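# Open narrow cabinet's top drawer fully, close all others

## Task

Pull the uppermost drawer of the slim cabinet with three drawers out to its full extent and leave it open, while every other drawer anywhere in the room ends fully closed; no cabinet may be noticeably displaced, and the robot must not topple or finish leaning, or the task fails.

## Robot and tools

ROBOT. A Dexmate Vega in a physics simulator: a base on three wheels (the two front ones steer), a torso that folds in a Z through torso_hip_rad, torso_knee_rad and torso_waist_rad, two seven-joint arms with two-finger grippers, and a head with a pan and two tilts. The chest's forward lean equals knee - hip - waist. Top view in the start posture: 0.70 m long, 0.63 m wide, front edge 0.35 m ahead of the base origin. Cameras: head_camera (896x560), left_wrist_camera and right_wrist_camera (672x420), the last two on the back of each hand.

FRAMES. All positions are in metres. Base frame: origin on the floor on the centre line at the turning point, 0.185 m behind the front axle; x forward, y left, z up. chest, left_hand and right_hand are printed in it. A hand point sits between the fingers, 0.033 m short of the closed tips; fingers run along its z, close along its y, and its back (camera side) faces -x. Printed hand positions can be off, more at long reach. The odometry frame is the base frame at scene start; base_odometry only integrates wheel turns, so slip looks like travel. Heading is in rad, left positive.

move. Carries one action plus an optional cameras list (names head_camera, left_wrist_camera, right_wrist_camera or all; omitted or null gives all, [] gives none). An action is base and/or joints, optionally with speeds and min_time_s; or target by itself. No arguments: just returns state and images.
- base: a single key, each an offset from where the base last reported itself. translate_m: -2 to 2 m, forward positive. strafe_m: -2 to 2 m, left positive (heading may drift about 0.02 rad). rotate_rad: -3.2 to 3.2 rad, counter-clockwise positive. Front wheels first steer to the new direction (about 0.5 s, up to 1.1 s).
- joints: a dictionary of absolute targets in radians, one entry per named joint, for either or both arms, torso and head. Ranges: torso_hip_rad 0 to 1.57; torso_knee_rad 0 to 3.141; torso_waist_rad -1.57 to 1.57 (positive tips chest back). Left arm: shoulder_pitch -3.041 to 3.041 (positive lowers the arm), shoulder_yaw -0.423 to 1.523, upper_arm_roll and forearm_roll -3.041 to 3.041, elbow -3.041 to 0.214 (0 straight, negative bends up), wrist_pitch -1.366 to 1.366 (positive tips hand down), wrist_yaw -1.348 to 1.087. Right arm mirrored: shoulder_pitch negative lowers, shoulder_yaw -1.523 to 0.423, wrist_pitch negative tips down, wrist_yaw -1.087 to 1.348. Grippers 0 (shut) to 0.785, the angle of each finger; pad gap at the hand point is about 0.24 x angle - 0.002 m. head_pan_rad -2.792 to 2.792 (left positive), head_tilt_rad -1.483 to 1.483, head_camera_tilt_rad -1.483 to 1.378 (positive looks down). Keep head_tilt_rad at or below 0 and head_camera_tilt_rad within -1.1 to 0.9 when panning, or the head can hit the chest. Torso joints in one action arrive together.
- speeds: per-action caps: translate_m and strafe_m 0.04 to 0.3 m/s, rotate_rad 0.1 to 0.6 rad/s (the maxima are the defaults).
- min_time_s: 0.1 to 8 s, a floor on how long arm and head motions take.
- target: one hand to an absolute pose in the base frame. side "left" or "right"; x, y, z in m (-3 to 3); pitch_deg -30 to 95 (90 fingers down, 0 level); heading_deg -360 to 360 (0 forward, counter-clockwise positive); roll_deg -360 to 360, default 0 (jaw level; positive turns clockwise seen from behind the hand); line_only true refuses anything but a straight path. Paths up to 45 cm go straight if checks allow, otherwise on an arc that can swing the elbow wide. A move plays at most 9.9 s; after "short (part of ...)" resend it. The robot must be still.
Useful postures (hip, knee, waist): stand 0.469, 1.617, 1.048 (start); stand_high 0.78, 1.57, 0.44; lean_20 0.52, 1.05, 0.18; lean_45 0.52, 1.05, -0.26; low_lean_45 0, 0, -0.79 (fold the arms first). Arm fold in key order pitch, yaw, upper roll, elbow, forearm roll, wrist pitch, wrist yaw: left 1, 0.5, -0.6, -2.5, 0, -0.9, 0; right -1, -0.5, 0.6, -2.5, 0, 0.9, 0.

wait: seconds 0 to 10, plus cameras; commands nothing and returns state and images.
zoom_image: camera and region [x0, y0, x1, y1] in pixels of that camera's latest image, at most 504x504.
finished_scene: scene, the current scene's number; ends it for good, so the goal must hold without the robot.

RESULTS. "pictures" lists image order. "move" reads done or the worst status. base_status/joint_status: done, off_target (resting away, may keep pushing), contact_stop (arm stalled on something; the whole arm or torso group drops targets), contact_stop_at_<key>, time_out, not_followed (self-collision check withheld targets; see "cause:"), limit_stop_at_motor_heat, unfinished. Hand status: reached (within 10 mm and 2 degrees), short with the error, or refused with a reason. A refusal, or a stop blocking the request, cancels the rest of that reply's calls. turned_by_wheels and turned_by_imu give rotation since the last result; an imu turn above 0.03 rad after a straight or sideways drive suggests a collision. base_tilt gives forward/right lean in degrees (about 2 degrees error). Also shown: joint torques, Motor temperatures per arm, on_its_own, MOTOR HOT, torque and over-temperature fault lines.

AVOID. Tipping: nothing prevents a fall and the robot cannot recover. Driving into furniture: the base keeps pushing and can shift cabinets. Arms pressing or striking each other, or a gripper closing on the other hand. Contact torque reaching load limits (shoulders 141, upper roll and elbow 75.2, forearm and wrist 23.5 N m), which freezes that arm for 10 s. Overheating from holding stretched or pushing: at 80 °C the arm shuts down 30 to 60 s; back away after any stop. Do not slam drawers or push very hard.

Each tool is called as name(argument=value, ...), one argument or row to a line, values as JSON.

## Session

move(
  cameras=["head_camera"],
)

move(
  joints={"head_pan_rad": -1.3, "head_camera_tilt_rad": 0.3},
  cameras=["head_camera"],
)

move(
  joints={"head_pan_rad": -2.5, "head_camera_tilt_rad": 0.3},
  cameras=["head_camera"],
)

move(
  joints={"head_pan_rad": 1.3, "head_camera_tilt_rad": 0.3},
  cameras=["head_camera"],
)

move(
  joints={"head_pan_rad": 2.5, "head_camera_tilt_rad": 0.3},
  cameras=["head_camera"],
)

Scene clock: 0.00 s.
Joint torques (N m): no reading
Motor temperatures (°C): left_arm=[31 31 31 26 40 35 41] | right_arm=[30 27 33 31 36 36 33]
base_odometry: x=+0.000 y=+0.000 heading=+0.000
turned_by_wheels: +0.000
turned_by_imu: +0.000
base_tilt: forward=+0.1 right=+0.7
base_status: not commanded
joint_positions: torso_hip_rad=+0.469 torso_knee_rad=+1.617 torso_waist_rad=+1.048 left_shoulder_pitch_rad=+2.189 left_shoulder_yaw_rad=-0.007 left_upper_arm_roll_rad=+0.016 left_elbow_rad=-1.090 left_forearm_roll_rad=+0.013 left_wrist_pitch_rad=-0.515 left_wrist_yaw_rad=+0.020 left_gripper_rad=+0.005 right_shoulder_pitch_rad=-2.209 right_shoulder_yaw_rad=-0.016 right_upper_arm_roll_rad=+0.009 right_elbow_rad=-1.106 right_forearm_roll_rad=-0.010 right_wrist_pitch_rad=+0.494 right_wrist_yaw_rad=-0.018 right_gripper_rad=+0.005 head_pan_rad=+0.000 head_tilt_rad=+0.000 head_camera_tilt_rad=+0.000
joint_status: not commanded
chest: x=-0.0111 y=+0.0000 z=+1.4155 quat_wxyz=(+0.999, +0.000, +0.050, +0.000) (m; base frame)
left_hand: x=+0.2066 y=+0.2195 z=+0.6100 quat_wxyz=(+0.429, +0.002, +0.903, +0.000) pitch_deg=+39.1 heading_deg=-0.2 roll_deg=+0.1 back=up (m; base frame)
right_hand: x=+0.1929 y=-0.2468 z=+0.6050 quat_wxyz=(+0.418, -0.007, +0.908, -0.015) pitch_deg=+40.6 heading_deg=-1.6 roll_deg=-2.5 back=up (m; base frame)
pictures: head_camera

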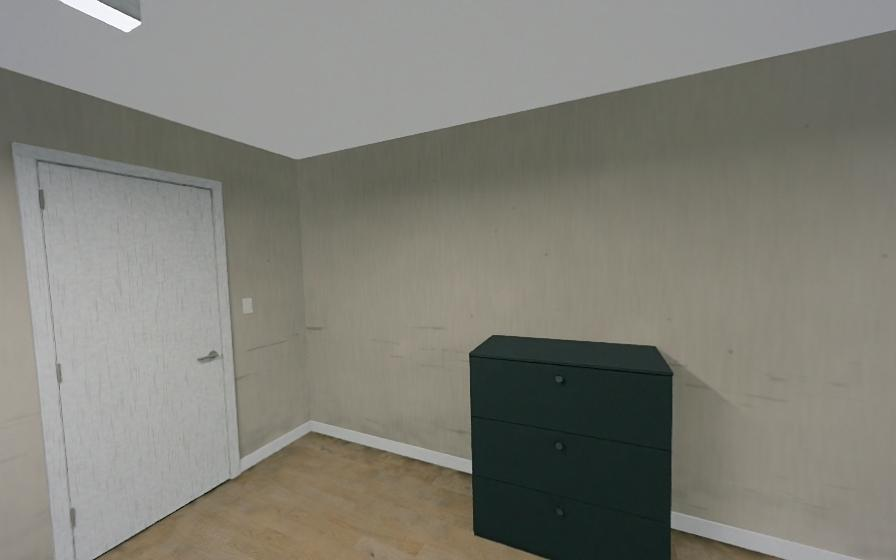

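Scene clock: 1.53 s.
Joint torques (N m): left_arm=[5.19 -1.44 -0.58 -2.9 0.13 -1.93 -0.11] | right_arm=[-5.01 -1.1 0.23 -2.5 0.24 2.28 -0.13]
Motor temperatures (°C): left_arm=[31 31 31 26 40 35 41] | right_arm=[30 27 33 31 36 36 33]
move: done
base_odometry: x=+0.000 y=+0.000 heading=+0.000
turned_by_wheels: +0.000
turned_by_imu: +0.000
base_tilt: forward=+0.1 right=+0.7
base_status: not commanded
joint_positions: torso_hip_rad=+0.469 torso_knee_rad=+1.617 torso_waist_rad=+1.048 left_shoulder_pitch_rad=+2.189 left_shoulder_yaw_rad=-0.007 left_upper_arm_roll_rad=+0.016 left_elbow_rad=-1.090 left_forearm_roll_rad=+0.013 left_wrist_pitch_rad=-0.515 left_wrist_yaw_rad=+0.020 left_gripper_rad=+0.005 right_shoulder_pitch_rad=-2.209 right_shoulder_yaw_rad=-0.016 right_upper_arm_roll_rad=+0.009 right_elbow_rad=-1.106 right_forearm_roll_rad=-0.010 right_wrist_pitch_rad=+0.494 right_wrist_yaw_rad=-0.018 right_gripper_rad=+0.005 head_pan_rad=-1.300 head_tilt_rad=+0.000 head_camera_tilt_rad=+0.300
joint_status: all done
chest: x=-0.0111 y=+0.0000 z=+1.4155 quat_wxyz=(+0.999, +0.000, +0.050, +0.000) (m; base frame)
left_hand: x=+0.2066 y=+0.2195 z=+0.6100 quat_wxyz=(+0.429, +0.002, +0.903, +0.000) pitch_deg=+39.1 heading_deg=-0.2 roll_deg=+0.1 back=up (m; base frame)
right_hand: x=+0.1929 y=-0.2468 z=+0.6050 quat_wxyz=(+0.418, -0.007, +0.908, -0.015) pitch_deg=+40.6 heading_deg=-1.6 roll_deg=-2.5 back=up (m; base frame)
pictures: head_camera

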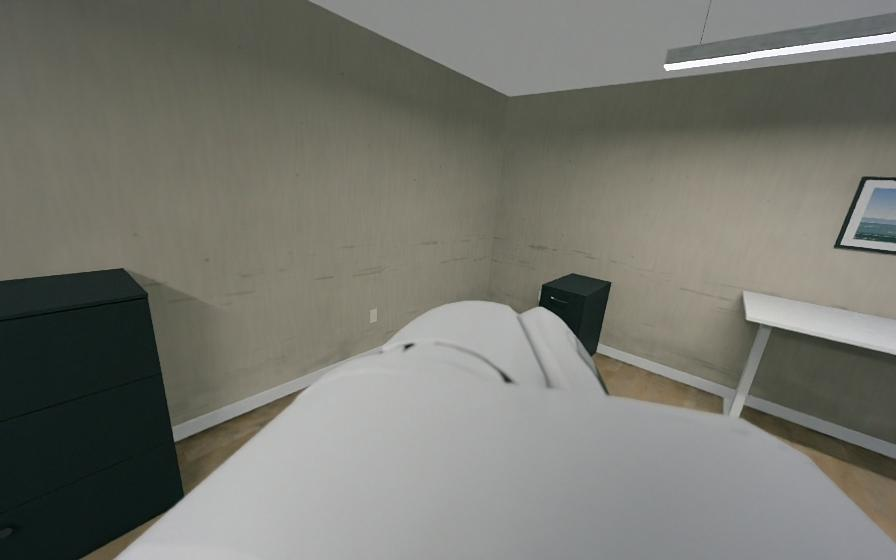

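Scene clock: 3.00 s.
Joint torques (N m): left_arm=[5.57 -0.77 -1.37 -3.08 0.14 -1.94 -0.3] | right_arm=[-4.36 -1.19 0.48 -1.88 0.02 2.77 -0.06]
Motor temperatures (°C): left_arm=[31 31 31 26 40 35 41] | right_arm=[30 27 33 31 36 36 33]
move: done
base_odometry: x=+0.000 y=+0.000 heading=+0.000
turned_by_wheels: +0.000
turned_by_imu: +0.000
base_tilt: forward=+0.1 right=+0.7
base_status: not commanded
joint_positions: torso_hip_rad=+0.469 torso_knee_rad=+1.617 torso_waist_rad=+1.048 left_shoulder_pitch_rad=+2.189 left_shoulder_yaw_rad=-0.007 left_upper_arm_roll_rad=+0.016 left_elbow_rad=-1.090 left_forearm_roll_rad=+0.013 left_wrist_pitch_rad=-0.515 left_wrist_yaw_rad=+0.020 left_gripper_rad=+0.005 right_shoulder_pitch_rad=-2.209 right_shoulder_yaw_rad=-0.016 right_upper_arm_roll_rad=+0.009 right_elbow_rad=-1.106 right_forearm_roll_rad=-0.010 right_wrist_pitch_rad=+0.494 right_wrist_yaw_rad=-0.018 right_gripper_rad=+0.005 head_pan_rad=-2.500 head_tilt_rad=+0.000 head_camera_tilt_rad=+0.300
joint_status: all done
chest: x=-0.0111 y=+0.0000 z=+1.4155 quat_wxyz=(+0.999, +0.000, +0.050, +0.000) (m; base frame)
left_hand: x=+0.2066 y=+0.2195 z=+0.6100 quat_wxyz=(+0.429, +0.002, +0.903, +0.000) pitch_deg=+39.1 heading_deg=-0.2 roll_deg=+0.1 back=up (m; base frame)
right_hand: x=+0.1929 y=-0.2468 z=+0.6050 quat_wxyz=(+0.418, -0.007, +0.908, -0.015) pitch_deg=+40.6 heading_deg=-1.6 roll_deg=-2.5 back=up (m; base frame)
pictures: head_camera

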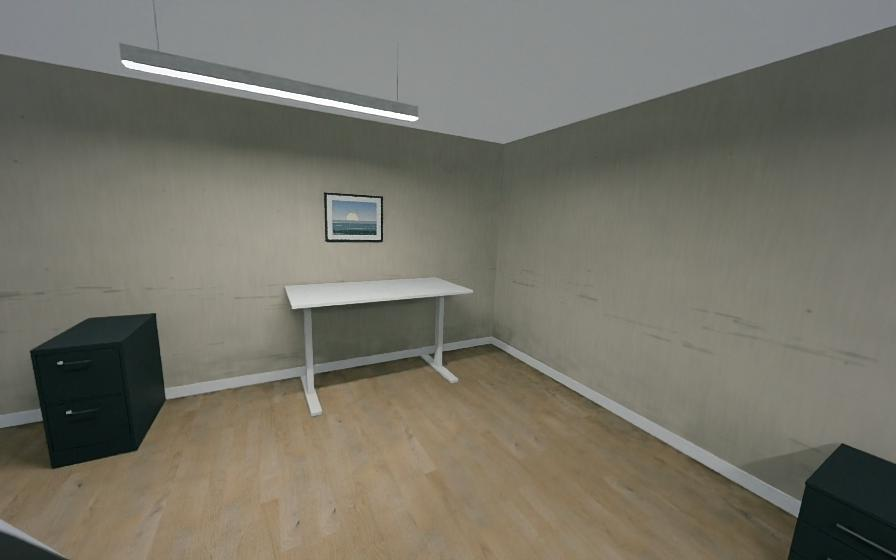

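Scene clock: 6.20 s.
Joint torques (N m): left_arm=[5.12 0.74 -0.74 -3.71 0.12 -1.73 -0.15] | right_arm=[-4.81 -0.96 0.71 -2.84 0.14 2.61 -0.16]
Motor temperatures (°C): left_arm=[31 31 31 26 40 35 41] | right_arm=[30 27 33 31 36 36 33]
move: done
base_odometry: x=+0.000 y=+0.000 heading=+0.000
turned_by_wheels: +0.000
turned_by_imu: +0.000
base_tilt: forward=+0.1 right=+0.8
base_status: not commanded
joint_positions: torso_hip_rad=+0.469 torso_knee_rad=+1.617 torso_waist_rad=+1.048 left_shoulder_pitch_rad=+2.189 left_shoulder_yaw_rad=-0.007 left_upper_arm_roll_rad=+0.016 left_elbow_rad=-1.090 left_forearm_roll_rad=+0.013 left_wrist_pitch_rad=-0.515 left_wrist_yaw_rad=+0.020 left_gripper_rad=+0.005 right_shoulder_pitch_rad=-2.209 right_shoulder_yaw_rad=-0.016 right_upper_arm_roll_rad=+0.009 right_elbow_rad=-1.106 right_forearm_roll_rad=-0.010 right_wrist_pitch_rad=+0.494 right_wrist_yaw_rad=-0.018 right_gripper_rad=+0.005 head_pan_rad=+1.300 head_tilt_rad=+0.000 head_camera_tilt_rad=+0.300
joint_status: all done
chest: x=-0.0111 y=+0.0000 z=+1.4155 quat_wxyz=(+0.999, +0.000, +0.050, +0.000) (m; base frame)
left_hand: x=+0.2066 y=+0.2195 z=+0.6100 quat_wxyz=(+0.429, +0.002, +0.903, +0.000) pitch_deg=+39.1 heading_deg=-0.2 roll_deg=+0.1 back=up (m; base frame)
right_hand: x=+0.1929 y=-0.2468 z=+0.6050 quat_wxyz=(+0.418, -0.007, +0.908, -0.015) pitch_deg=+40.6 heading_deg=-1.6 roll_deg=-2.5 back=up (m; base frame)
pictures: head_camera

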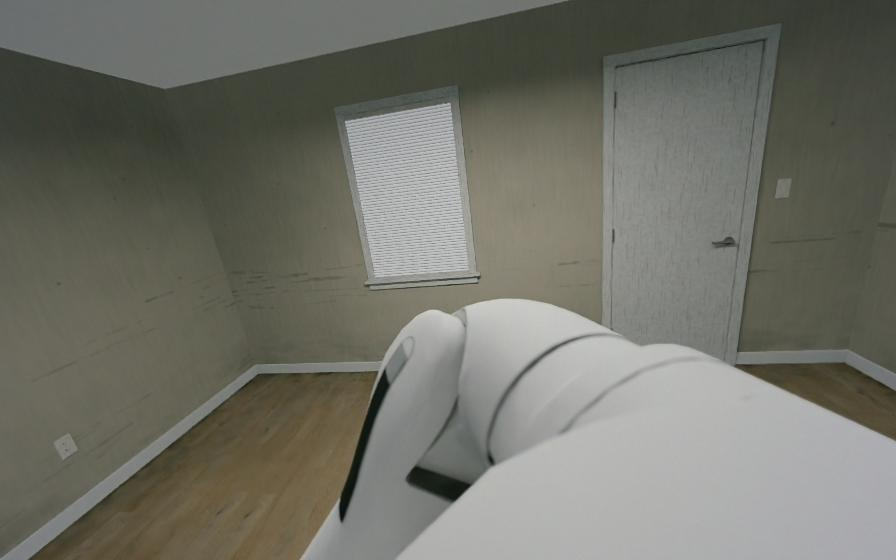

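Scene clock: 7.67 s.
Joint torques (N m): left_arm=[4.41 0.26 -0.94 -3.32 0 -1.84 -0.06] | right_arm=[-4.14 -0.98 0.65 -2.31 0.13 2.9 -0.24]
Motor temperatures (°C): left_arm=[31 31 31 26 40 35 41] | right_arm=[30 27 33 31 36 36 33]
move: done
base_odometry: x=+0.000 y=+0.000 heading=+0.000
turned_by_wheels: +0.000
turned_by_imu: +0.000
base_tilt: forward=+0.0 right=+0.7
base_status: not commanded
joint_positions: torso_hip_rad=+0.469 torso_knee_rad=+1.617 torso_waist_rad=+1.048 left_shoulder_pitch_rad=+2.189 left_shoulder_yaw_rad=-0.007 left_upper_arm_roll_rad=+0.016 left_elbow_rad=-1.090 left_forearm_roll_rad=+0.013 left_wrist_pitch_rad=-0.515 left_wrist_yaw_rad=+0.020 left_gripper_rad=+0.005 right_shoulder_pitch_rad=-2.209 right_shoulder_yaw_rad=-0.016 right_upper_arm_roll_rad=+0.009 right_elbow_rad=-1.106 right_forearm_roll_rad=-0.010 right_wrist_pitch_rad=+0.494 right_wrist_yaw_rad=-0.018 right_gripper_rad=+0.005 head_pan_rad=+2.500 head_tilt_rad=+0.000 head_camera_tilt_rad=+0.300
joint_status: all done
chest: x=-0.0111 y=+0.0000 z=+1.4155 quat_wxyz=(+0.999, +0.000, +0.050, +0.000) (m; base frame)
left_hand: x=+0.2066 y=+0.2195 z=+0.6100 quat_wxyz=(+0.429, +0.002, +0.903, +0.000) pitch_deg=+39.1 heading_deg=-0.2 roll_deg=+0.1 back=up (m; base frame)
right_hand: x=+0.1929 y=-0.2468 z=+0.6050 quat_wxyz=(+0.418, -0.007, +0.908, -0.015) pitch_deg=+40.6 heading_deg=-1.6 roll_deg=-2.5 back=up (m; base frame)
pictures: head_camera

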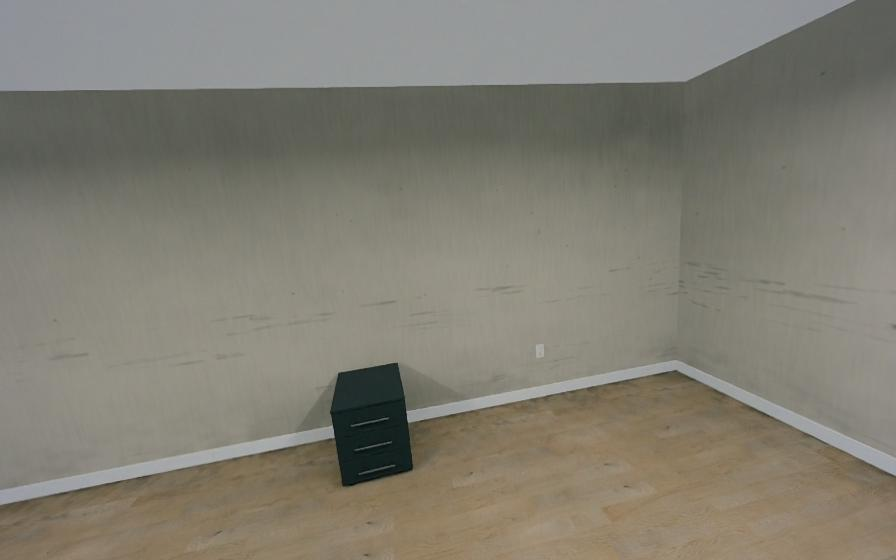

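move(
  joints={"head_pan_rad": -0.3, "head_camera_tilt_rad": 0.4},
  cameras=["head_camera"],
)

zoom_image(
  camera="head_camera",
  region=[340, 150, 600, 460],
)

move(
  joints={"head_pan_rad": -2.2, "head_camera_tilt_rad": 0.3},
  cameras=["head_camera"],
)

zoom_image(
  camera="head_camera",
  region=[120, 260, 320, 480],
)

Scene clock: 10.63 s.
Joint torques (N m): left_arm=[4.9 -0.12 -1.22 -1.94 0.23 -2.15 0.09] | right_arm=[-4.52 -0.57 0 -2.09 0.18 2.34 -0.01]
Motor temperatures (°C): left_arm=[31 31 31 26 40 35 41] | right_arm=[30 27 33 31 36 36 33]
move: done
base_odometry: x=+0.000 y=+0.000 heading=+0.000
turned_by_wheels: +0.000
turned_by_imu: +0.000
base_tilt: forward=+0.1 right=+0.8
base_status: not commanded
joint_positions: torso_hip_rad=+0.469 torso_knee_rad=+1.617 torso_waist_rad=+1.048 left_shoulder_pitch_rad=+2.189 left_shoulder_yaw_rad=-0.007 left_upper_arm_roll_rad=+0.016 left_elbow_rad=-1.090 left_forearm_roll_rad=+0.013 left_wrist_pitch_rad=-0.515 left_wrist_yaw_rad=+0.020 left_gripper_rad=+0.005 right_shoulder_pitch_rad=-2.209 right_shoulder_yaw_rad=-0.016 right_upper_arm_roll_rad=+0.009 right_elbow_rad=-1.106 right_forearm_roll_rad=-0.010 right_wrist_pitch_rad=+0.494 right_wrist_yaw_rad=-0.018 right_gripper_rad=+0.005 head_pan_rad=-0.300 head_tilt_rad=+0.000 head_camera_tilt_rad=+0.400
joint_status: all done
chest: x=-0.0111 y=+0.0000 z=+1.4155 quat_wxyz=(+0.999, +0.000, +0.050, +0.000) (m; base frame)
left_hand: x=+0.2066 y=+0.2195 z=+0.6100 quat_wxyz=(+0.429, +0.002, +0.903, +0.000) pitch_deg=+39.1 heading_deg=-0.2 roll_deg=+0.1 back=up (m; base frame)
right_hand: x=+0.1929 y=-0.2468 z=+0.6050 quat_wxyz=(+0.418, -0.007, +0.908, -0.015) pitch_deg=+40.6 heading_deg=-1.6 roll_deg=-2.5 back=up (m; base frame)
pictures: head_camera

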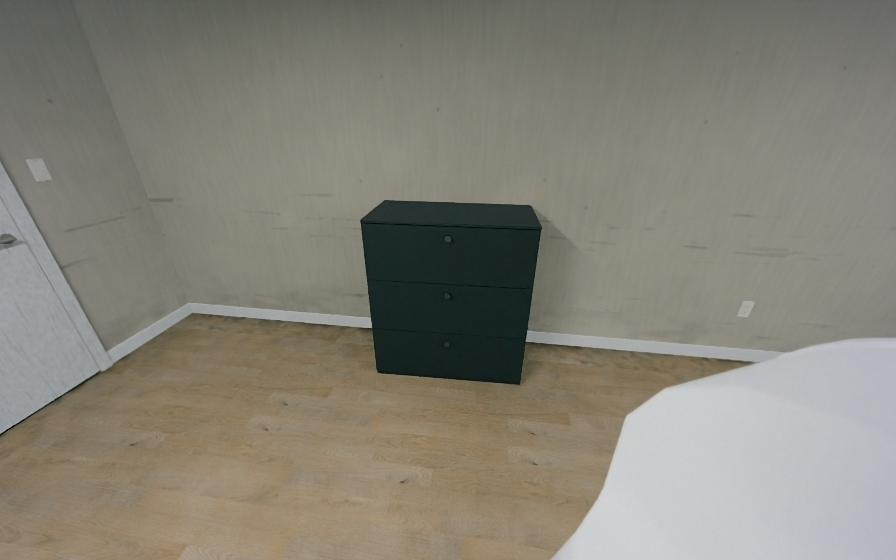

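Scaled by 1.626 from the camera's 896x560 image, which has a finer 960x600 frame.

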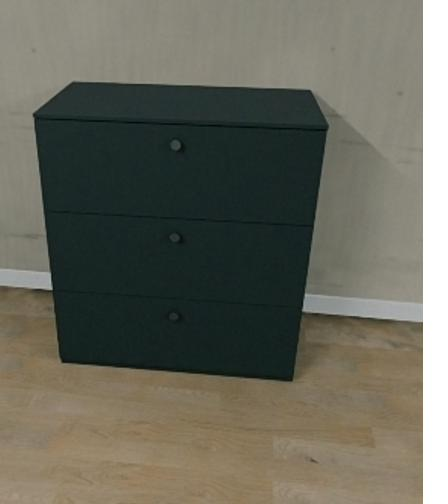

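Scene clock: 12.57 s.
Joint torques (N m): left_arm=[6 -1.67 -0.39 -2.62 0.21 -2.37 -0.07] | right_arm=[-4.71 -0.5 0.57 -2.19 0.02 2.46 -0.15]
Motor temperatures (°C): left_arm=[31 31 31 26 40 35 41] | right_arm=[30 27 33 31 36 36 33]
move: done
base_odometry: x=+0.000 y=+0.000 heading=+0.000
turned_by_wheels: +0.000
turned_by_imu: +0.000
base_tilt: forward=+0.0 right=+0.8
base_status: not commanded
joint_positions: torso_hip_rad=+0.469 torso_knee_rad=+1.617 torso_waist_rad=+1.048 left_shoulder_pitch_rad=+2.189 left_shoulder_yaw_rad=-0.007 left_upper_arm_roll_rad=+0.016 left_elbow_rad=-1.090 left_forearm_roll_rad=+0.013 left_wrist_pitch_rad=-0.515 left_wrist_yaw_rad=+0.020 left_gripper_rad=+0.005 right_shoulder_pitch_rad=-2.209 right_shoulder_yaw_rad=-0.016 right_upper_arm_roll_rad=+0.009 right_elbow_rad=-1.106 right_forearm_roll_rad=-0.010 right_wrist_pitch_rad=+0.494 right_wrist_yaw_rad=-0.018 right_gripper_rad=+0.005 head_pan_rad=-2.200 head_tilt_rad=+0.000 head_camera_tilt_rad=+0.300
joint_status: all done
chest: x=-0.0111 y=+0.0000 z=+1.4155 quat_wxyz=(+0.999, +0.000, +0.050, +0.000) (m; base frame)
left_hand: x=+0.2066 y=+0.2195 z=+0.6100 quat_wxyz=(+0.429, +0.002, +0.903, +0.000) pitch_deg=+39.1 heading_deg=-0.2 roll_deg=+0.1 back=up (m; base frame)
right_hand: x=+0.1929 y=-0.2468 z=+0.6050 quat_wxyz=(+0.418, -0.007, +0.908, -0.015) pitch_deg=+40.6 heading_deg=-1.6 roll_deg=-2.5 back=up (m; base frame)
pictures: head_camera

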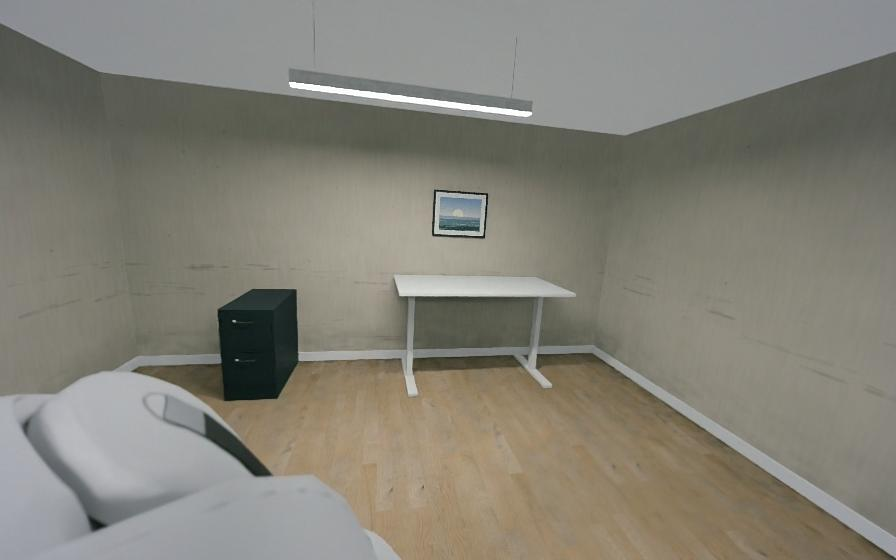

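Scaled by 2.291 from the camera's 896x560 image, which has a finer 960x600 frame.

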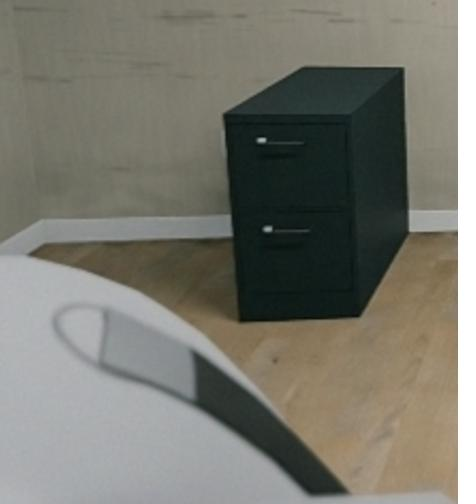

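move(
  base={"rotate_rad": 2.8},
  joints={"head_pan_rad": 0.0, "head_camera_tilt_rad": 0.5},
  cameras=["head_camera"],
)

zoom_image(
  camera="head_camera",
  region=[380, 180, 540, 360],
)

Scene clock: 19.43 s.
Joint torques (N m): left_arm=[4.12 0.7 -1.16 -2.33 0.07 -1.9 -0.16] | right_arm=[-4.26 -1.39 0.44 -2.66 0.05 2.42 0.05]
Motor temperatures (°C): left_arm=[31 31 31 26 40 35 41] | right_arm=[30 27 33 31 36 36 33]
move: done
base_odometry: x=+0.003 y=+0.000 heading=+2.809
turned_by_wheels: +2.809
turned_by_imu: +2.793
base_tilt: forward=+0.0 right=+0.7
base_status: done
joint_positions: torso_hip_rad=+0.469 torso_knee_rad=+1.617 torso_waist_rad=+1.048 left_shoulder_pitch_rad=+2.189 left_shoulder_yaw_rad=-0.007 left_upper_arm_roll_rad=+0.016 left_elbow_rad=-1.090 left_forearm_roll_rad=+0.013 left_wrist_pitch_rad=-0.515 left_wrist_yaw_rad=+0.020 left_gripper_rad=+0.005 right_shoulder_pitch_rad=-2.209 right_shoulder_yaw_rad=-0.016 right_upper_arm_roll_rad=+0.009 right_elbow_rad=-1.106 right_forearm_roll_rad=-0.010 right_wrist_pitch_rad=+0.494 right_wrist_yaw_rad=-0.018 right_gripper_rad=+0.005 head_pan_rad=+0.000 head_tilt_rad=+0.000 head_camera_tilt_rad=+0.500
joint_status: all done
chest: x=-0.0111 y=+0.0000 z=+1.4155 quat_wxyz=(+0.999, +0.000, +0.050, +0.000) (m; base frame)
left_hand: x=+0.2066 y=+0.2195 z=+0.6100 quat_wxyz=(+0.429, +0.002, +0.903, +0.000) pitch_deg=+39.1 heading_deg=-0.2 roll_deg=+0.1 back=up (m; base frame)
right_hand: x=+0.1929 y=-0.2468 z=+0.6050 quat_wxyz=(+0.418, -0.007, +0.908, -0.015) pitch_deg=+40.6 heading_deg=-1.6 roll_deg=-2.5 back=up (m; base frame)
pictures: head_camera

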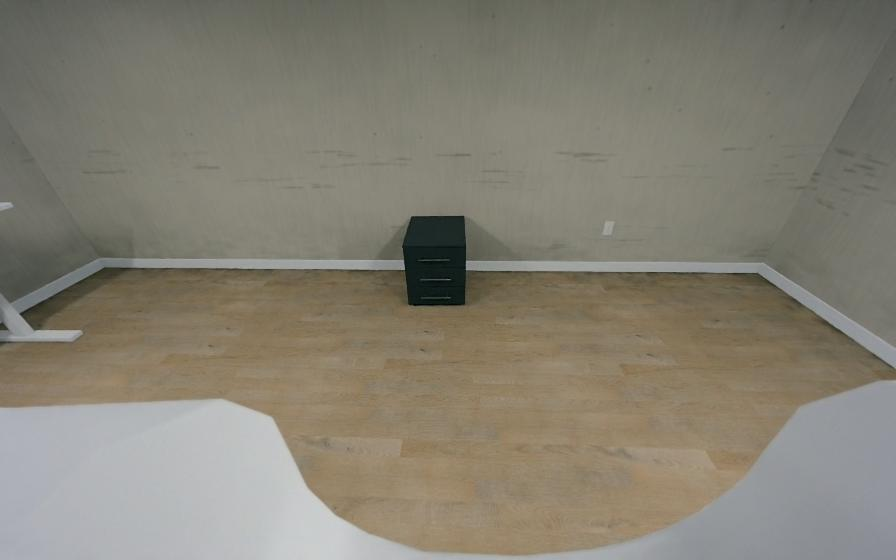

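Scaled by 2.800 from the camera's 896x560 image, which has a finer 960x600 frame.

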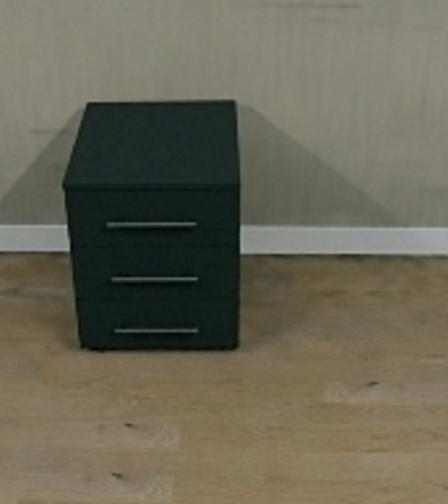

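move(
  joints={"torso_hip_rad": 0.52, "torso_knee_rad": 1.05, "torso_waist_rad": -0.26, "head_camera_tilt_rad": 0.0},
  cameras=[],
)

move(
  target={"side": "right", "x": 0.5, "y": -0.25, "z": 0.85, "pitch_deg": 0, "heading_deg": 0, "roll_deg": 90},
  cameras=[],
)

move(
  target={"side": "left", "x": 0.4, "y": 0.32, "z": 0.95, "pitch_deg": 0, "heading_deg": 0, "roll_deg": 0},
  cameras=["head_camera"],
)

Scene clock: 26.27 s.
Joint torques (N m): left_arm=[21.1 0.41 0.01 2.25 0.16 -0.5 0.06] | right_arm=[-19.87 -0.57 0.54 2.36 0.25 1.31 -0.11]
Motor temperatures (°C): left_arm=[31 31 31 26 40 35 41] | right_arm=[30 27 33 31 36 36 33]
move: done
base_odometry: x=+0.003 y=+0.000 heading=+2.809
turned_by_wheels: +0.000
turned_by_imu: +0.000
base_tilt: forward=+0.0 right=+0.8
base_status: not commanded
joint_positions: torso_hip_rad=+0.520 torso_knee_rad=+1.050 torso_waist_rad=-0.260 left_shoulder_pitch_rad=+2.189 left_shoulder_yaw_rad=-0.007 left_upper_arm_roll_rad=+0.016 left_elbow_rad=-1.090 left_forearm_roll_rad=+0.013 left_wrist_pitch_rad=-0.516 left_wrist_yaw_rad=+0.020 left_gripper_rad=+0.005 right_shoulder_pitch_rad=-2.209 right_shoulder_yaw_rad=-0.016 right_upper_arm_roll_rad=+0.009 right_elbow_rad=-1.106 right_forearm_roll_rad=-0.010 right_wrist_pitch_rad=+0.494 right_wrist_yaw_rad=-0.018 right_gripper_rad=+0.005 head_pan_rad=+0.000 head_tilt_rad=+0.000 head_camera_tilt_rad=+0.000
joint_status: all done
chest: x=+0.0407 y=+0.0000 z=+1.2164 quat_wxyz=(+0.923, +0.000, +0.385, +0.000) (m; base frame)
left_hand: x=-0.3040 y=+0.2195 z=+0.4565 quat_wxyz=(+0.099, +0.002, +0.995, -0.001) pitch_deg=+78.7 heading_deg=-0.7 roll_deg=-0.5 (m; base frame)
right_hand: x=-0.3178 y=-0.2468 z=+0.4614 quat_wxyz=(+0.086, -0.011, +0.996, -0.012) pitch_deg=+80.1 heading_deg=-7.3 roll_deg=-8.6 (m; base frame)
pictures: none
No camera images: "cameras" was empty.

Scene clock: 33.00 s.
Joint torques (N m): left_arm=[21.09 -0.38 -1.09 1.9 0.31 -0.42 0] | right_arm=[11.18 -2.51 5.42 -7.95 0.47 0.4 2.83]
Motor temperatures (°C): left_arm=[31 31 31 26 40 35 41] | right_arm=[30 27 33 31 36 36 33]
move: done
base_odometry: x=+0.003 y=+0.000 heading=+2.809
turned_by_wheels: +0.000
turned_by_imu: +0.000
base_tilt: forward=+0.0 right=+0.8
base_status: not commanded
joint_positions: torso_hip_rad=+0.520 torso_knee_rad=+1.050 torso_waist_rad=-0.260 left_shoulder_pitch_rad=+2.189 left_shoulder_yaw_rad=-0.007 left_upper_arm_roll_rad=+0.016 left_elbow_rad=-1.090 left_forearm_roll_rad=+0.013 left_wrist_pitch_rad=-0.516 left_wrist_yaw_rad=+0.020 left_gripper_rad=+0.005 right_shoulder_pitch_rad=-1.657 right_shoulder_yaw_rad=-0.020 right_upper_arm_roll_rad=+0.058 right_elbow_rad=-2.211 right_forearm_roll_rad=+1.618 right_wrist_pitch_rad=-0.034 right_wrist_yaw_rad=+0.229 right_gripper_rad=+0.005 head_pan_rad=+0.000 head_tilt_rad=+0.000 head_camera_tilt_rad=+0.000
joint_status: not commanded
chest: x=+0.0407 y=+0.0000 z=+1.2164 quat_wxyz=(+0.923, +0.000, +0.385, +0.000) (m; base frame)
left_hand: x=-0.3040 y=+0.2195 z=+0.4565 quat_wxyz=(+0.099, +0.002, +0.995, -0.001) pitch_deg=+78.7 heading_deg=-0.7 roll_deg=-0.5 (m; base frame)
right_hand: x=+0.4990 y=-0.2500 z=+0.8470 quat_wxyz=(+0.500, +0.501, +0.502, +0.498) pitch_deg=+0.3 heading_deg=+0.0 roll_deg=+89.8 (m; base frame)
right_hand_status: reached (checked arc [a long move; over the whole arc the hand travels 1.02 m to end 0.91 m from its start, up to 0.20 m off the straight line; right_forearm_roll_rad turns most, 1.63 rad; on the way or at its end the hand turns up to 116 deg from its attitude at the start], planned for 5.4 s): 3 mm and 0.4 deg off.
pictures: none
No camera images: "cameras" was empty.

Scene clock: 38.57 s.
Joint torques (N m): left_arm=[6.96 2.71 -8.87 -4.5 0.91 -2.34 -0.07] | right_arm=[11.2 -3.67 5.48 -8.61 0.43 -0.42 2.74]
Motor temperatures (°C): left_arm=[31 31 31 26 40 35 41] | right_arm=[30 27 33 31 36 36 33]
move: done
base_odometry: x=+0.003 y=+0.000 heading=+2.809
turned_by_wheels: +0.000
turned_by_imu: +0.000
base_tilt: forward=+0.0 right=+0.8
base_status: not commanded
joint_positions: torso_hip_rad=+0.520 torso_knee_rad=+1.050 torso_waist_rad=-0.260 left_shoulder_pitch_rad=+2.430 left_shoulder_yaw_rad=+1.148 left_upper_arm_roll_rad=-0.322 left_elbow_rad=-2.349 left_forearm_roll_rad=-0.359 left_wrist_pitch_rad=-0.787 left_wrist_yaw_rad=+0.898 left_gripper_rad=+0.005 right_shoulder_pitch_rad=-1.656 right_shoulder_yaw_rad=-0.020 right_upper_arm_roll_rad=+0.058 right_elbow_rad=-2.214 right_forearm_roll_rad=+1.622 right_wrist_pitch_rad=-0.035 right_wrist_yaw_rad=+0.230 right_gripper_rad=+0.005 head_pan_rad=+0.000 head_tilt_rad=+0.000 head_camera_tilt_rad=+0.000
joint_status: not commanded
chest: x=+0.0407 y=+0.0000 z=+1.2164 quat_wxyz=(+0.923, +0.000, +0.385, +0.000) (m; base frame)
left_hand: x=+0.3994 y=+0.3214 z=+0.9483 quat_wxyz=(+0.706, +0.001, +0.708, +0.002) pitch_deg=+0.1 heading_deg=+0.1 roll_deg=+0.3 back=up (m; base frame)
left_hand_status: reached (checked arc [a long move; over the whole arc the hand travels 1.02 m to end 0.87 m from its start, up to 0.23 m off the straight line; left_elbow_rad turns most, 1.26 rad; on the way or at its end the hand turns up to 79 deg from its attitude at the start], planned for 4.3 s): 2 mm and 0.3 deg off.
right_hand: x=+0.4998 y=-0.2498 z=+0.8495 quat_wxyz=(+0.500, +0.500, +0.500, +0.500) pitch_deg=+0.1 heading_deg=+0.0 roll_deg=-90.0 (m; base frame)
pictures: head_camera

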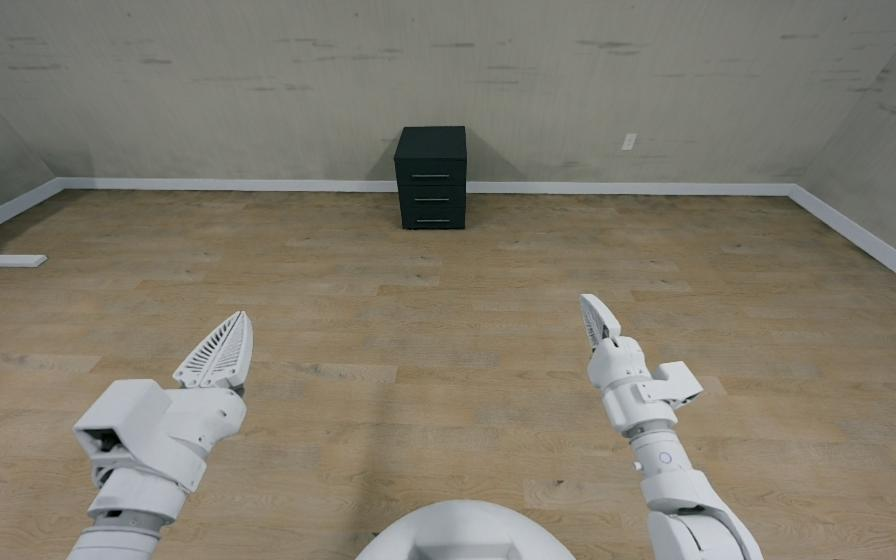

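move(
  joints={"torso_hip_rad": 0.1, "torso_knee_rad": 0.25, "torso_waist_rad": -0.64, "head_camera_tilt_rad": -0.2},
  cameras=[],
)

move(
  target={"side": "right", "x": 0.72, "y": -0.2, "z": 0.415, "pitch_deg": 0, "heading_deg": 0, "roll_deg": 90},
  cameras=["head_camera", "right_wrist_camera"],
)

zoom_image(
  camera="head_camera",
  region=[370, 140, 510, 280],
)

Scene clock: 43.03 s.
Joint torques (N m): left_arm=[6.75 2.01 -8.84 -5.61 1.14 -2.27 0.24] | right_arm=[9.47 -2.96 5.45 -8.88 0.13 0.11 2.85]
Motor temperatures (°C): left_arm=[31 31 31 26 40 35 41] | right_arm=[30 27 33 31 36 36 33]
move: done
base_odometry: x=+0.003 y=+0.000 heading=+2.809
turned_by_wheels: +0.000
turned_by_imu: +0.000
base_tilt: forward=+0.0 right=+0.8
base_status: not commanded
joint_positions: torso_hip_rad=+0.100 torso_knee_rad=+0.250 torso_waist_rad=-0.640 left_shoulder_pitch_rad=+2.431 left_shoulder_yaw_rad=+1.152 left_upper_arm_roll_rad=-0.323 left_elbow_rad=-2.353 left_forearm_roll_rad=-0.360 left_wrist_pitch_rad=-0.788 left_wrist_yaw_rad=+0.900 left_gripper_rad=+0.005 right_shoulder_pitch_rad=-1.656 right_shoulder_yaw_rad=-0.020 right_upper_arm_roll_rad=+0.058 right_elbow_rad=-2.214 right_forearm_roll_rad=+1.622 right_wrist_pitch_rad=-0.035 right_wrist_yaw_rad=+0.230 right_gripper_rad=+0.005 head_pan_rad=+0.000 head_tilt_rad=+0.000 head_camera_tilt_rad=-0.200
joint_status: all done
chest: x=+0.0376 y=+0.0000 z=+0.9369 quat_wxyz=(+0.923, +0.000, +0.385, +0.000) (m; base frame)
left_hand: x=+0.3968 y=+0.3201 z=+0.6703 quat_wxyz=(+0.707, +0.000, +0.707, +0.000) pitch_deg=+0.0 heading_deg=+0.0 roll_deg=+0.0 back=up (m; base frame)
right_hand: x=+0.4967 y=-0.2498 z=+0.5700 quat_wxyz=(+0.500, +0.500, +0.500, +0.500) pitch_deg=+0.1 heading_deg=+0.0 roll_deg=-90.0 (m; base frame)
pictures: none
No camera images: "cameras" was empty.

Scene clock: 43.33 s.
Joint torques (N m): left_arm=[7.64 2.43 -8.37 -5.49 0.93 -2.61 -0.03] | right_arm=[10.93 -3.67 5.77 -7.92 0.36 -0.17 2.71]
Motor temperatures (°C): left_arm=[31 31 31 26 40 35 41] | right_arm=[30 27 33 31 36 36 33]
move: refused
base_odometry: x=+0.003 y=+0.000 heading=+2.809
turned_by_wheels: +0.000
turned_by_imu: +0.000
base_tilt: forward=+0.0 right=+0.8
base_status: not commanded
joint_positions: torso_hip_rad=+0.100 torso_knee_rad=+0.250 torso_waist_rad=-0.640 left_shoulder_pitch_rad=+2.431 left_shoulder_yaw_rad=+1.152 left_upper_arm_roll_rad=-0.323 left_elbow_rad=-2.353 left_forearm_roll_rad=-0.360 left_wrist_pitch_rad=-0.788 left_wrist_yaw_rad=+0.900 left_gripper_rad=+0.005 right_shoulder_pitch_rad=-1.656 right_shoulder_yaw_rad=-0.020 right_upper_arm_roll_rad=+0.058 right_elbow_rad=-2.214 right_forearm_roll_rad=+1.622 right_wrist_pitch_rad=-0.035 right_wrist_yaw_rad=+0.230 right_gripper_rad=+0.005 head_pan_rad=+0.000 head_tilt_rad=+0.000 head_camera_tilt_rad=-0.200
joint_status: not commanded
chest: x=+0.0376 y=+0.0000 z=+0.9369 quat_wxyz=(+0.923, +0.000, +0.385, +0.000) (m; base frame)
left_hand: x=+0.3968 y=+0.3201 z=+0.6703 quat_wxyz=(+0.707, +0.000, +0.707, +0.000) pitch_deg=+0.0 heading_deg=+0.0 roll_deg=+0.0 back=up (m; base frame)
right_hand: x=+0.4967 y=-0.2498 z=+0.5700 quat_wxyz=(+0.500, +0.500, +0.500, +0.500) pitch_deg=+0.1 heading_deg=+0.0 roll_deg=-90.0 (m; base frame)
right_hand_status: refused: neither the straight line nor an arc passes: the line comes too near the robot; the best arc brings the right wrist within 1.9 cm of the torso (limit 2.0). Nothing moved.
pictures: head_camera, right_wrist_camera

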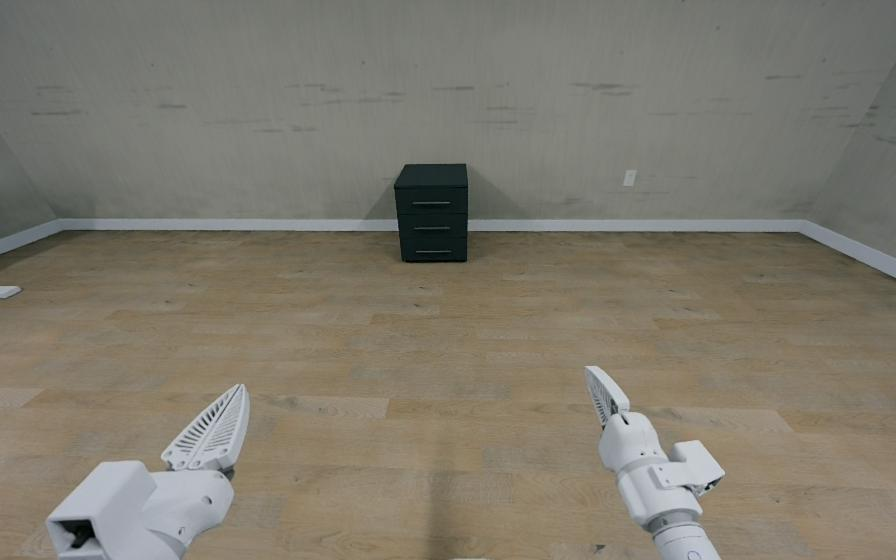

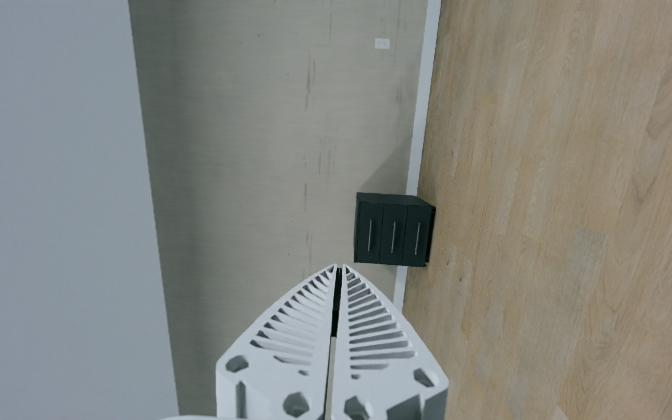

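Scaled by 3.600 from the camera's 896x560 image, which has a finer 960x600 frame.

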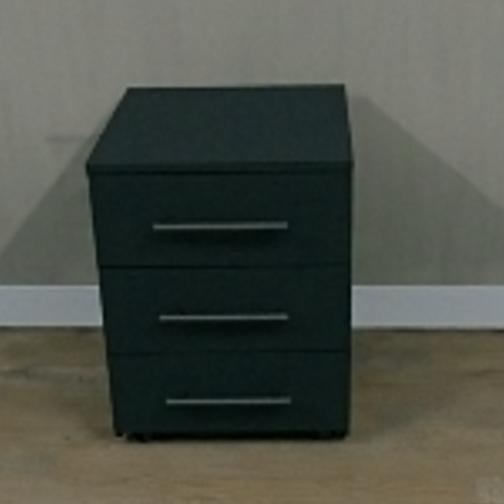

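move(
  target={"side": "right", "x": 0.66, "y": -0.28, "z": 0.55, "pitch_deg": 0, "heading_deg": 0, "roll_deg": 90},
  cameras=[],
)

move(
  target={"side": "right", "x": 0.72, "y": -0.2, "z": 0.415, "pitch_deg": 0, "heading_deg": 0, "roll_deg": 90},
  cameras=["head_camera"],
)

Scene clock: 46.83 s.
Joint torques (N m): left_arm=[6.82 3.12 -8.68 -6.3 1.05 -2.2 0.31] | right_arm=[22.07 -3.77 6.34 -6.12 0.37 -0.71 2.07]
Motor temperatures (°C): left_arm=[31 31 31 26 40 35 41] | right_arm=[30 27 33 32 36 36 33]
move: done
base_odometry: x=+0.003 y=+0.000 heading=+2.809
turned_by_wheels: +0.000
turned_by_imu: +0.000
base_tilt: forward=+0.0 right=+0.8
base_status: not commanded
joint_positions: torso_hip_rad=+0.100 torso_knee_rad=+0.250 torso_waist_rad=-0.640 left_shoulder_pitch_rad=+2.431 left_shoulder_yaw_rad=+1.152 left_upper_arm_roll_rad=-0.323 left_elbow_rad=-2.353 left_forearm_roll_rad=-0.360 left_wrist_pitch_rad=-0.788 left_wrist_yaw_rad=+0.900 left_gripper_rad=+0.005 right_shoulder_pitch_rad=-1.144 right_shoulder_yaw_rad=-0.083 right_upper_arm_roll_rad=+0.091 right_elbow_rad=-1.837 right_forearm_roll_rad=+1.675 right_wrist_pitch_rad=-0.066 right_wrist_yaw_rad=+0.089 right_gripper_rad=+0.005 head_pan_rad=+0.000 head_tilt_rad=+0.000 head_camera_tilt_rad=-0.200
joint_status: not commanded
chest: x=+0.0376 y=+0.0000 z=+0.9369 quat_wxyz=(+0.923, +0.000, +0.385, +0.000) (m; base frame)
left_hand: x=+0.3968 y=+0.3201 z=+0.6703 quat_wxyz=(+0.707, +0.000, +0.707, +0.000) pitch_deg=+0.0 heading_deg=+0.0 roll_deg=+0.0 back=up (m; base frame)
right_hand: x=+0.6586 y=-0.2795 z=+0.5496 quat_wxyz=(+0.500, +0.500, +0.500, +0.500) pitch_deg=+0.0 heading_deg=+0.0 roll_deg=-90.0 (m; base frame)
right_hand_status: reached (straight line, planned for 1.9 s): 2 mm and 0.0 deg off.
pictures: none
No camera images: "cameras" was empty.

Scene clock: 50.97 s.
Joint torques (N m): left_arm=[7.16 2.25 -8.28 -5.31 1.1 -1.73 0.36] | right_arm=[27.64 -2.93 -0.97 -3.68 -0.59 0.36 2.74]
Motor temperatures (°C): left_arm=[31 31 31 26 40 35 41] | right_arm=[30 27 33 32 36 36 33]
move: done
base_odometry: x=+0.003 y=+0.000 heading=+2.809
turned_by_wheels: +0.000
turned_by_imu: +0.000
base_tilt: forward=+0.1 right=+0.8
base_status: not commanded
joint_positions: torso_hip_rad=+0.100 torso_knee_rad=+0.250 torso_waist_rad=-0.640 left_shoulder_pitch_rad=+2.431 left_shoulder_yaw_rad=+1.152 left_upper_arm_roll_rad=-0.323 left_elbow_rad=-2.353 left_forearm_roll_rad=-0.360 left_wrist_pitch_rad=-0.788 left_wrist_yaw_rad=+0.900 left_gripper_rad=+0.005 right_shoulder_pitch_rad=-0.682 right_shoulder_yaw_rad=-0.251 right_upper_arm_roll_rad=-0.563 right_elbow_rad=-1.040 right_forearm_roll_rad=+2.099 right_wrist_pitch_rad=+0.324 right_wrist_yaw_rad=+0.593 right_gripper_rad=+0.005 head_pan_rad=+0.000 head_tilt_rad=+0.000 head_camera_tilt_rad=-0.200
joint_status: not commanded
chest: x=+0.0376 y=+0.0000 z=+0.9369 quat_wxyz=(+0.923, +0.000, +0.385, +0.000) (m; base frame)
left_hand: x=+0.3968 y=+0.3201 z=+0.6703 quat_wxyz=(+0.707, +0.000, +0.707, +0.000) pitch_deg=+0.0 heading_deg=+0.0 roll_deg=+0.0 back=up (m; base frame)
right_hand: x=+0.7197 y=-0.1996 z=+0.4152 quat_wxyz=(+0.499, +0.501, +0.500, +0.501) pitch_deg=+0.0 heading_deg=+0.0 roll_deg=-89.8 (m; base frame)
right_hand_status: reached (checked arc [the straight line was blocked; over the whole arc the hand travels 0.20 m to end 0.17 m from its start, up to 0.04 m off the straight line; right_elbow_rad turns most, 0.80 rad; on the way or at its end the hand turns up to 8 deg from its attitude at the start], planned for 2.8 s): 1 mm and 0.2 deg off.
pictures: head_camera

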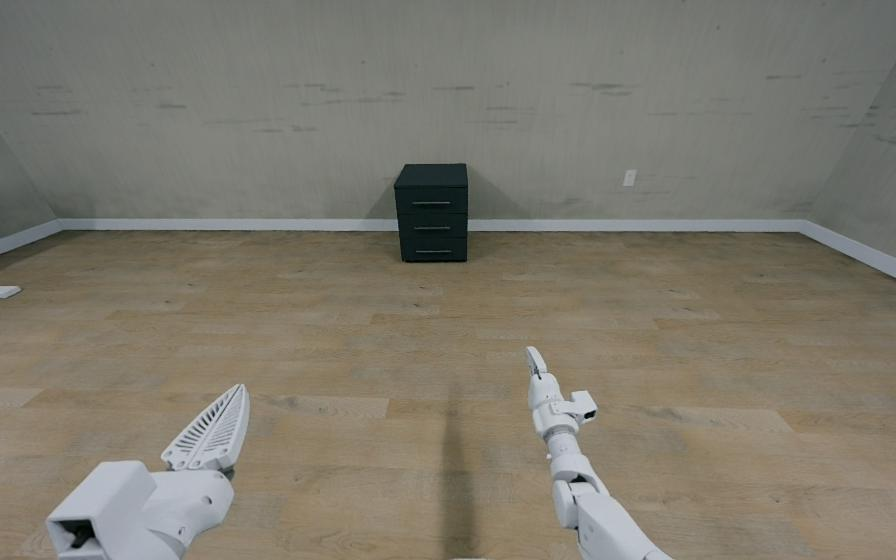

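move(
  base={"strafe_m": 0.33},
  cameras=[],
)

move(
  base={"translate_m": 0.85},
  cameras=["head_camera", "right_wrist_camera"],
)

Scene clock: 54.90 s.
Joint torques (N m): left_arm=[5.77 1.75 -8.18 -4.97 1.1 -1.94 0.34] | right_arm=[26.85 -2.47 -0.47 -4.61 -0.4 -0.1 2.87]
Motor temperatures (°C): left_arm=[31 31 31 26 40 35 41] | right_arm=[30 27 33 31 36 36 33]
move: done
base_odometry: x=-0.103 y=-0.311 heading=+2.817
turned_by_wheels: +0.008
turned_by_imu: +0.003
base_tilt: forward=+0.1 right=+0.8
base_status: done
joint_positions: torso_hip_rad=+0.100 torso_knee_rad=+0.250 torso_waist_rad=-0.640 left_shoulder_pitch_rad=+2.431 left_shoulder_yaw_rad=+1.152 left_upper_arm_roll_rad=-0.323 left_elbow_rad=-2.353 left_forearm_roll_rad=-0.360 left_wrist_pitch_rad=-0.788 left_wrist_yaw_rad=+0.900 left_gripper_rad=+0.005 right_shoulder_pitch_rad=-0.680 right_shoulder_yaw_rad=-0.252 right_upper_arm_roll_rad=-0.566 right_elbow_rad=-1.036 right_forearm_roll_rad=+2.101 right_wrist_pitch_rad=+0.326 right_wrist_yaw_rad=+0.596 right_gripper_rad=+0.005 head_pan_rad=+0.000 head_tilt_rad=+0.000 head_camera_tilt_rad=-0.200
joint_status: not commanded
chest: x=+0.0376 y=+0.0000 z=+0.9369 quat_wxyz=(+0.923, +0.000, +0.385, +0.000) (m; base frame)
left_hand: x=+0.3968 y=+0.3201 z=+0.6703 quat_wxyz=(+0.707, +0.000, +0.707, +0.000) pitch_deg=+0.0 heading_deg=+0.0 roll_deg=+0.0 back=up (m; base frame)
right_hand: x=+0.7198 y=-0.2001 z=+0.4147 quat_wxyz=(+0.500, +0.500, +0.500, +0.500) pitch_deg=+0.0 heading_deg=+0.0 roll_deg=-90.0 (m; base frame)
pictures: none
No camera images: "cameras" was empty.

Scene clock: 59.83 s.
Joint torques (N m): left_arm=[6.25 2.02 -8.34 -4.47 1.31 -2.05 0.3] | right_arm=[26.85 -2.63 -0.07 -3.19 -0.51 0.39 2.86]
Motor temperatures (°C): left_arm=[31 31 31 26 40 35 41] | right_arm=[30 27 33 31 36 36 33]
move: done
base_odometry: x=-0.908 y=-0.040 heading=+2.816
turned_by_wheels: -0.001
turned_by_imu: -0.002
base_tilt: forward=+0.0 right=+0.8
base_status: done
joint_positions: torso_hip_rad=+0.100 torso_knee_rad=+0.250 torso_waist_rad=-0.640 left_shoulder_pitch_rad=+2.431 left_shoulder_yaw_rad=+1.152 left_upper_arm_roll_rad=-0.323 left_elbow_rad=-2.353 left_forearm_roll_rad=-0.360 left_wrist_pitch_rad=-0.788 left_wrist_yaw_rad=+0.900 left_gripper_rad=+0.005 right_shoulder_pitch_rad=-0.680 right_shoulder_yaw_rad=-0.252 right_upper_arm_roll_rad=-0.566 right_elbow_rad=-1.036 right_forearm_roll_rad=+2.101 right_wrist_pitch_rad=+0.326 right_wrist_yaw_rad=+0.596 right_gripper_rad=+0.005 head_pan_rad=+0.000 head_tilt_rad=+0.000 head_camera_tilt_rad=-0.200
joint_status: not commanded
chest: x=+0.0376 y=+0.0000 z=+0.9369 quat_wxyz=(+0.923, +0.000, +0.385, +0.000) (m; base frame)
left_hand: x=+0.3968 y=+0.3200 z=+0.6703 quat_wxyz=(+0.707, +0.000, +0.707, +0.000) pitch_deg=+0.0 heading_deg=+0.0 roll_deg=+0.0 back=up (m; base frame)
right_hand: x=+0.7198 y=-0.2002 z=+0.4147 quat_wxyz=(+0.500, +0.500, +0.500, +0.500) pitch_deg=+0.0 heading_deg=+0.0 roll_deg=-90.0 (m; base frame)
pictures: head_camera, right_wrist_camera

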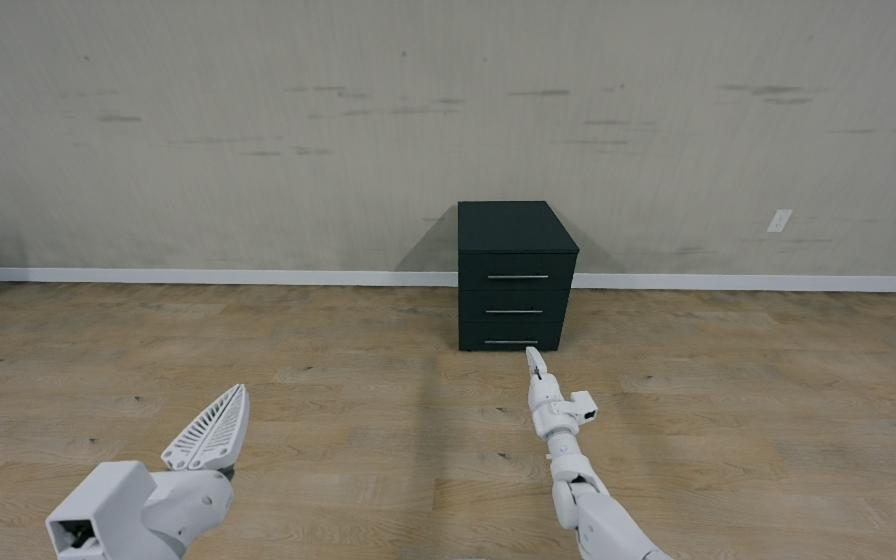

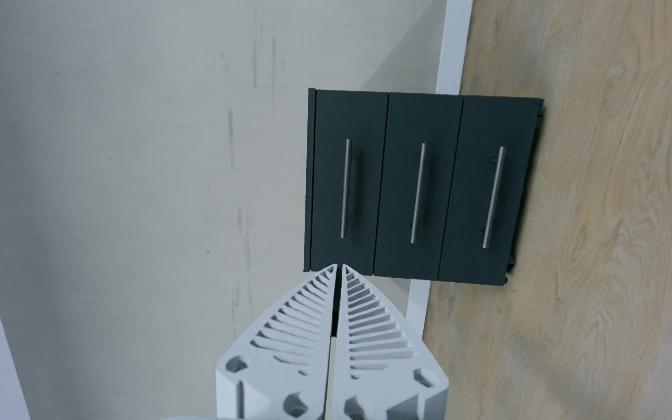

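zoom_image(
  camera="head_camera",
  region=[440, 190, 600, 360],
)

Scaled by 2.965 from the camera's 896x560 image, which has a finer 960x600 frame.

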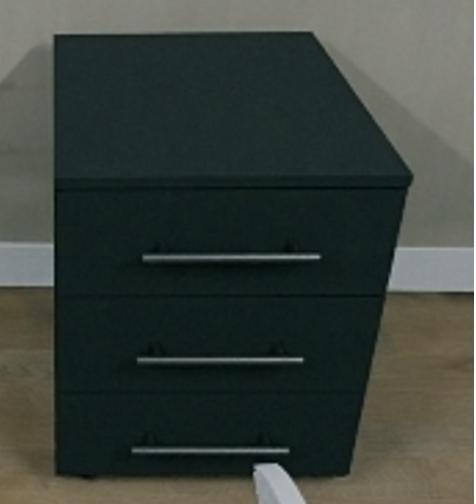

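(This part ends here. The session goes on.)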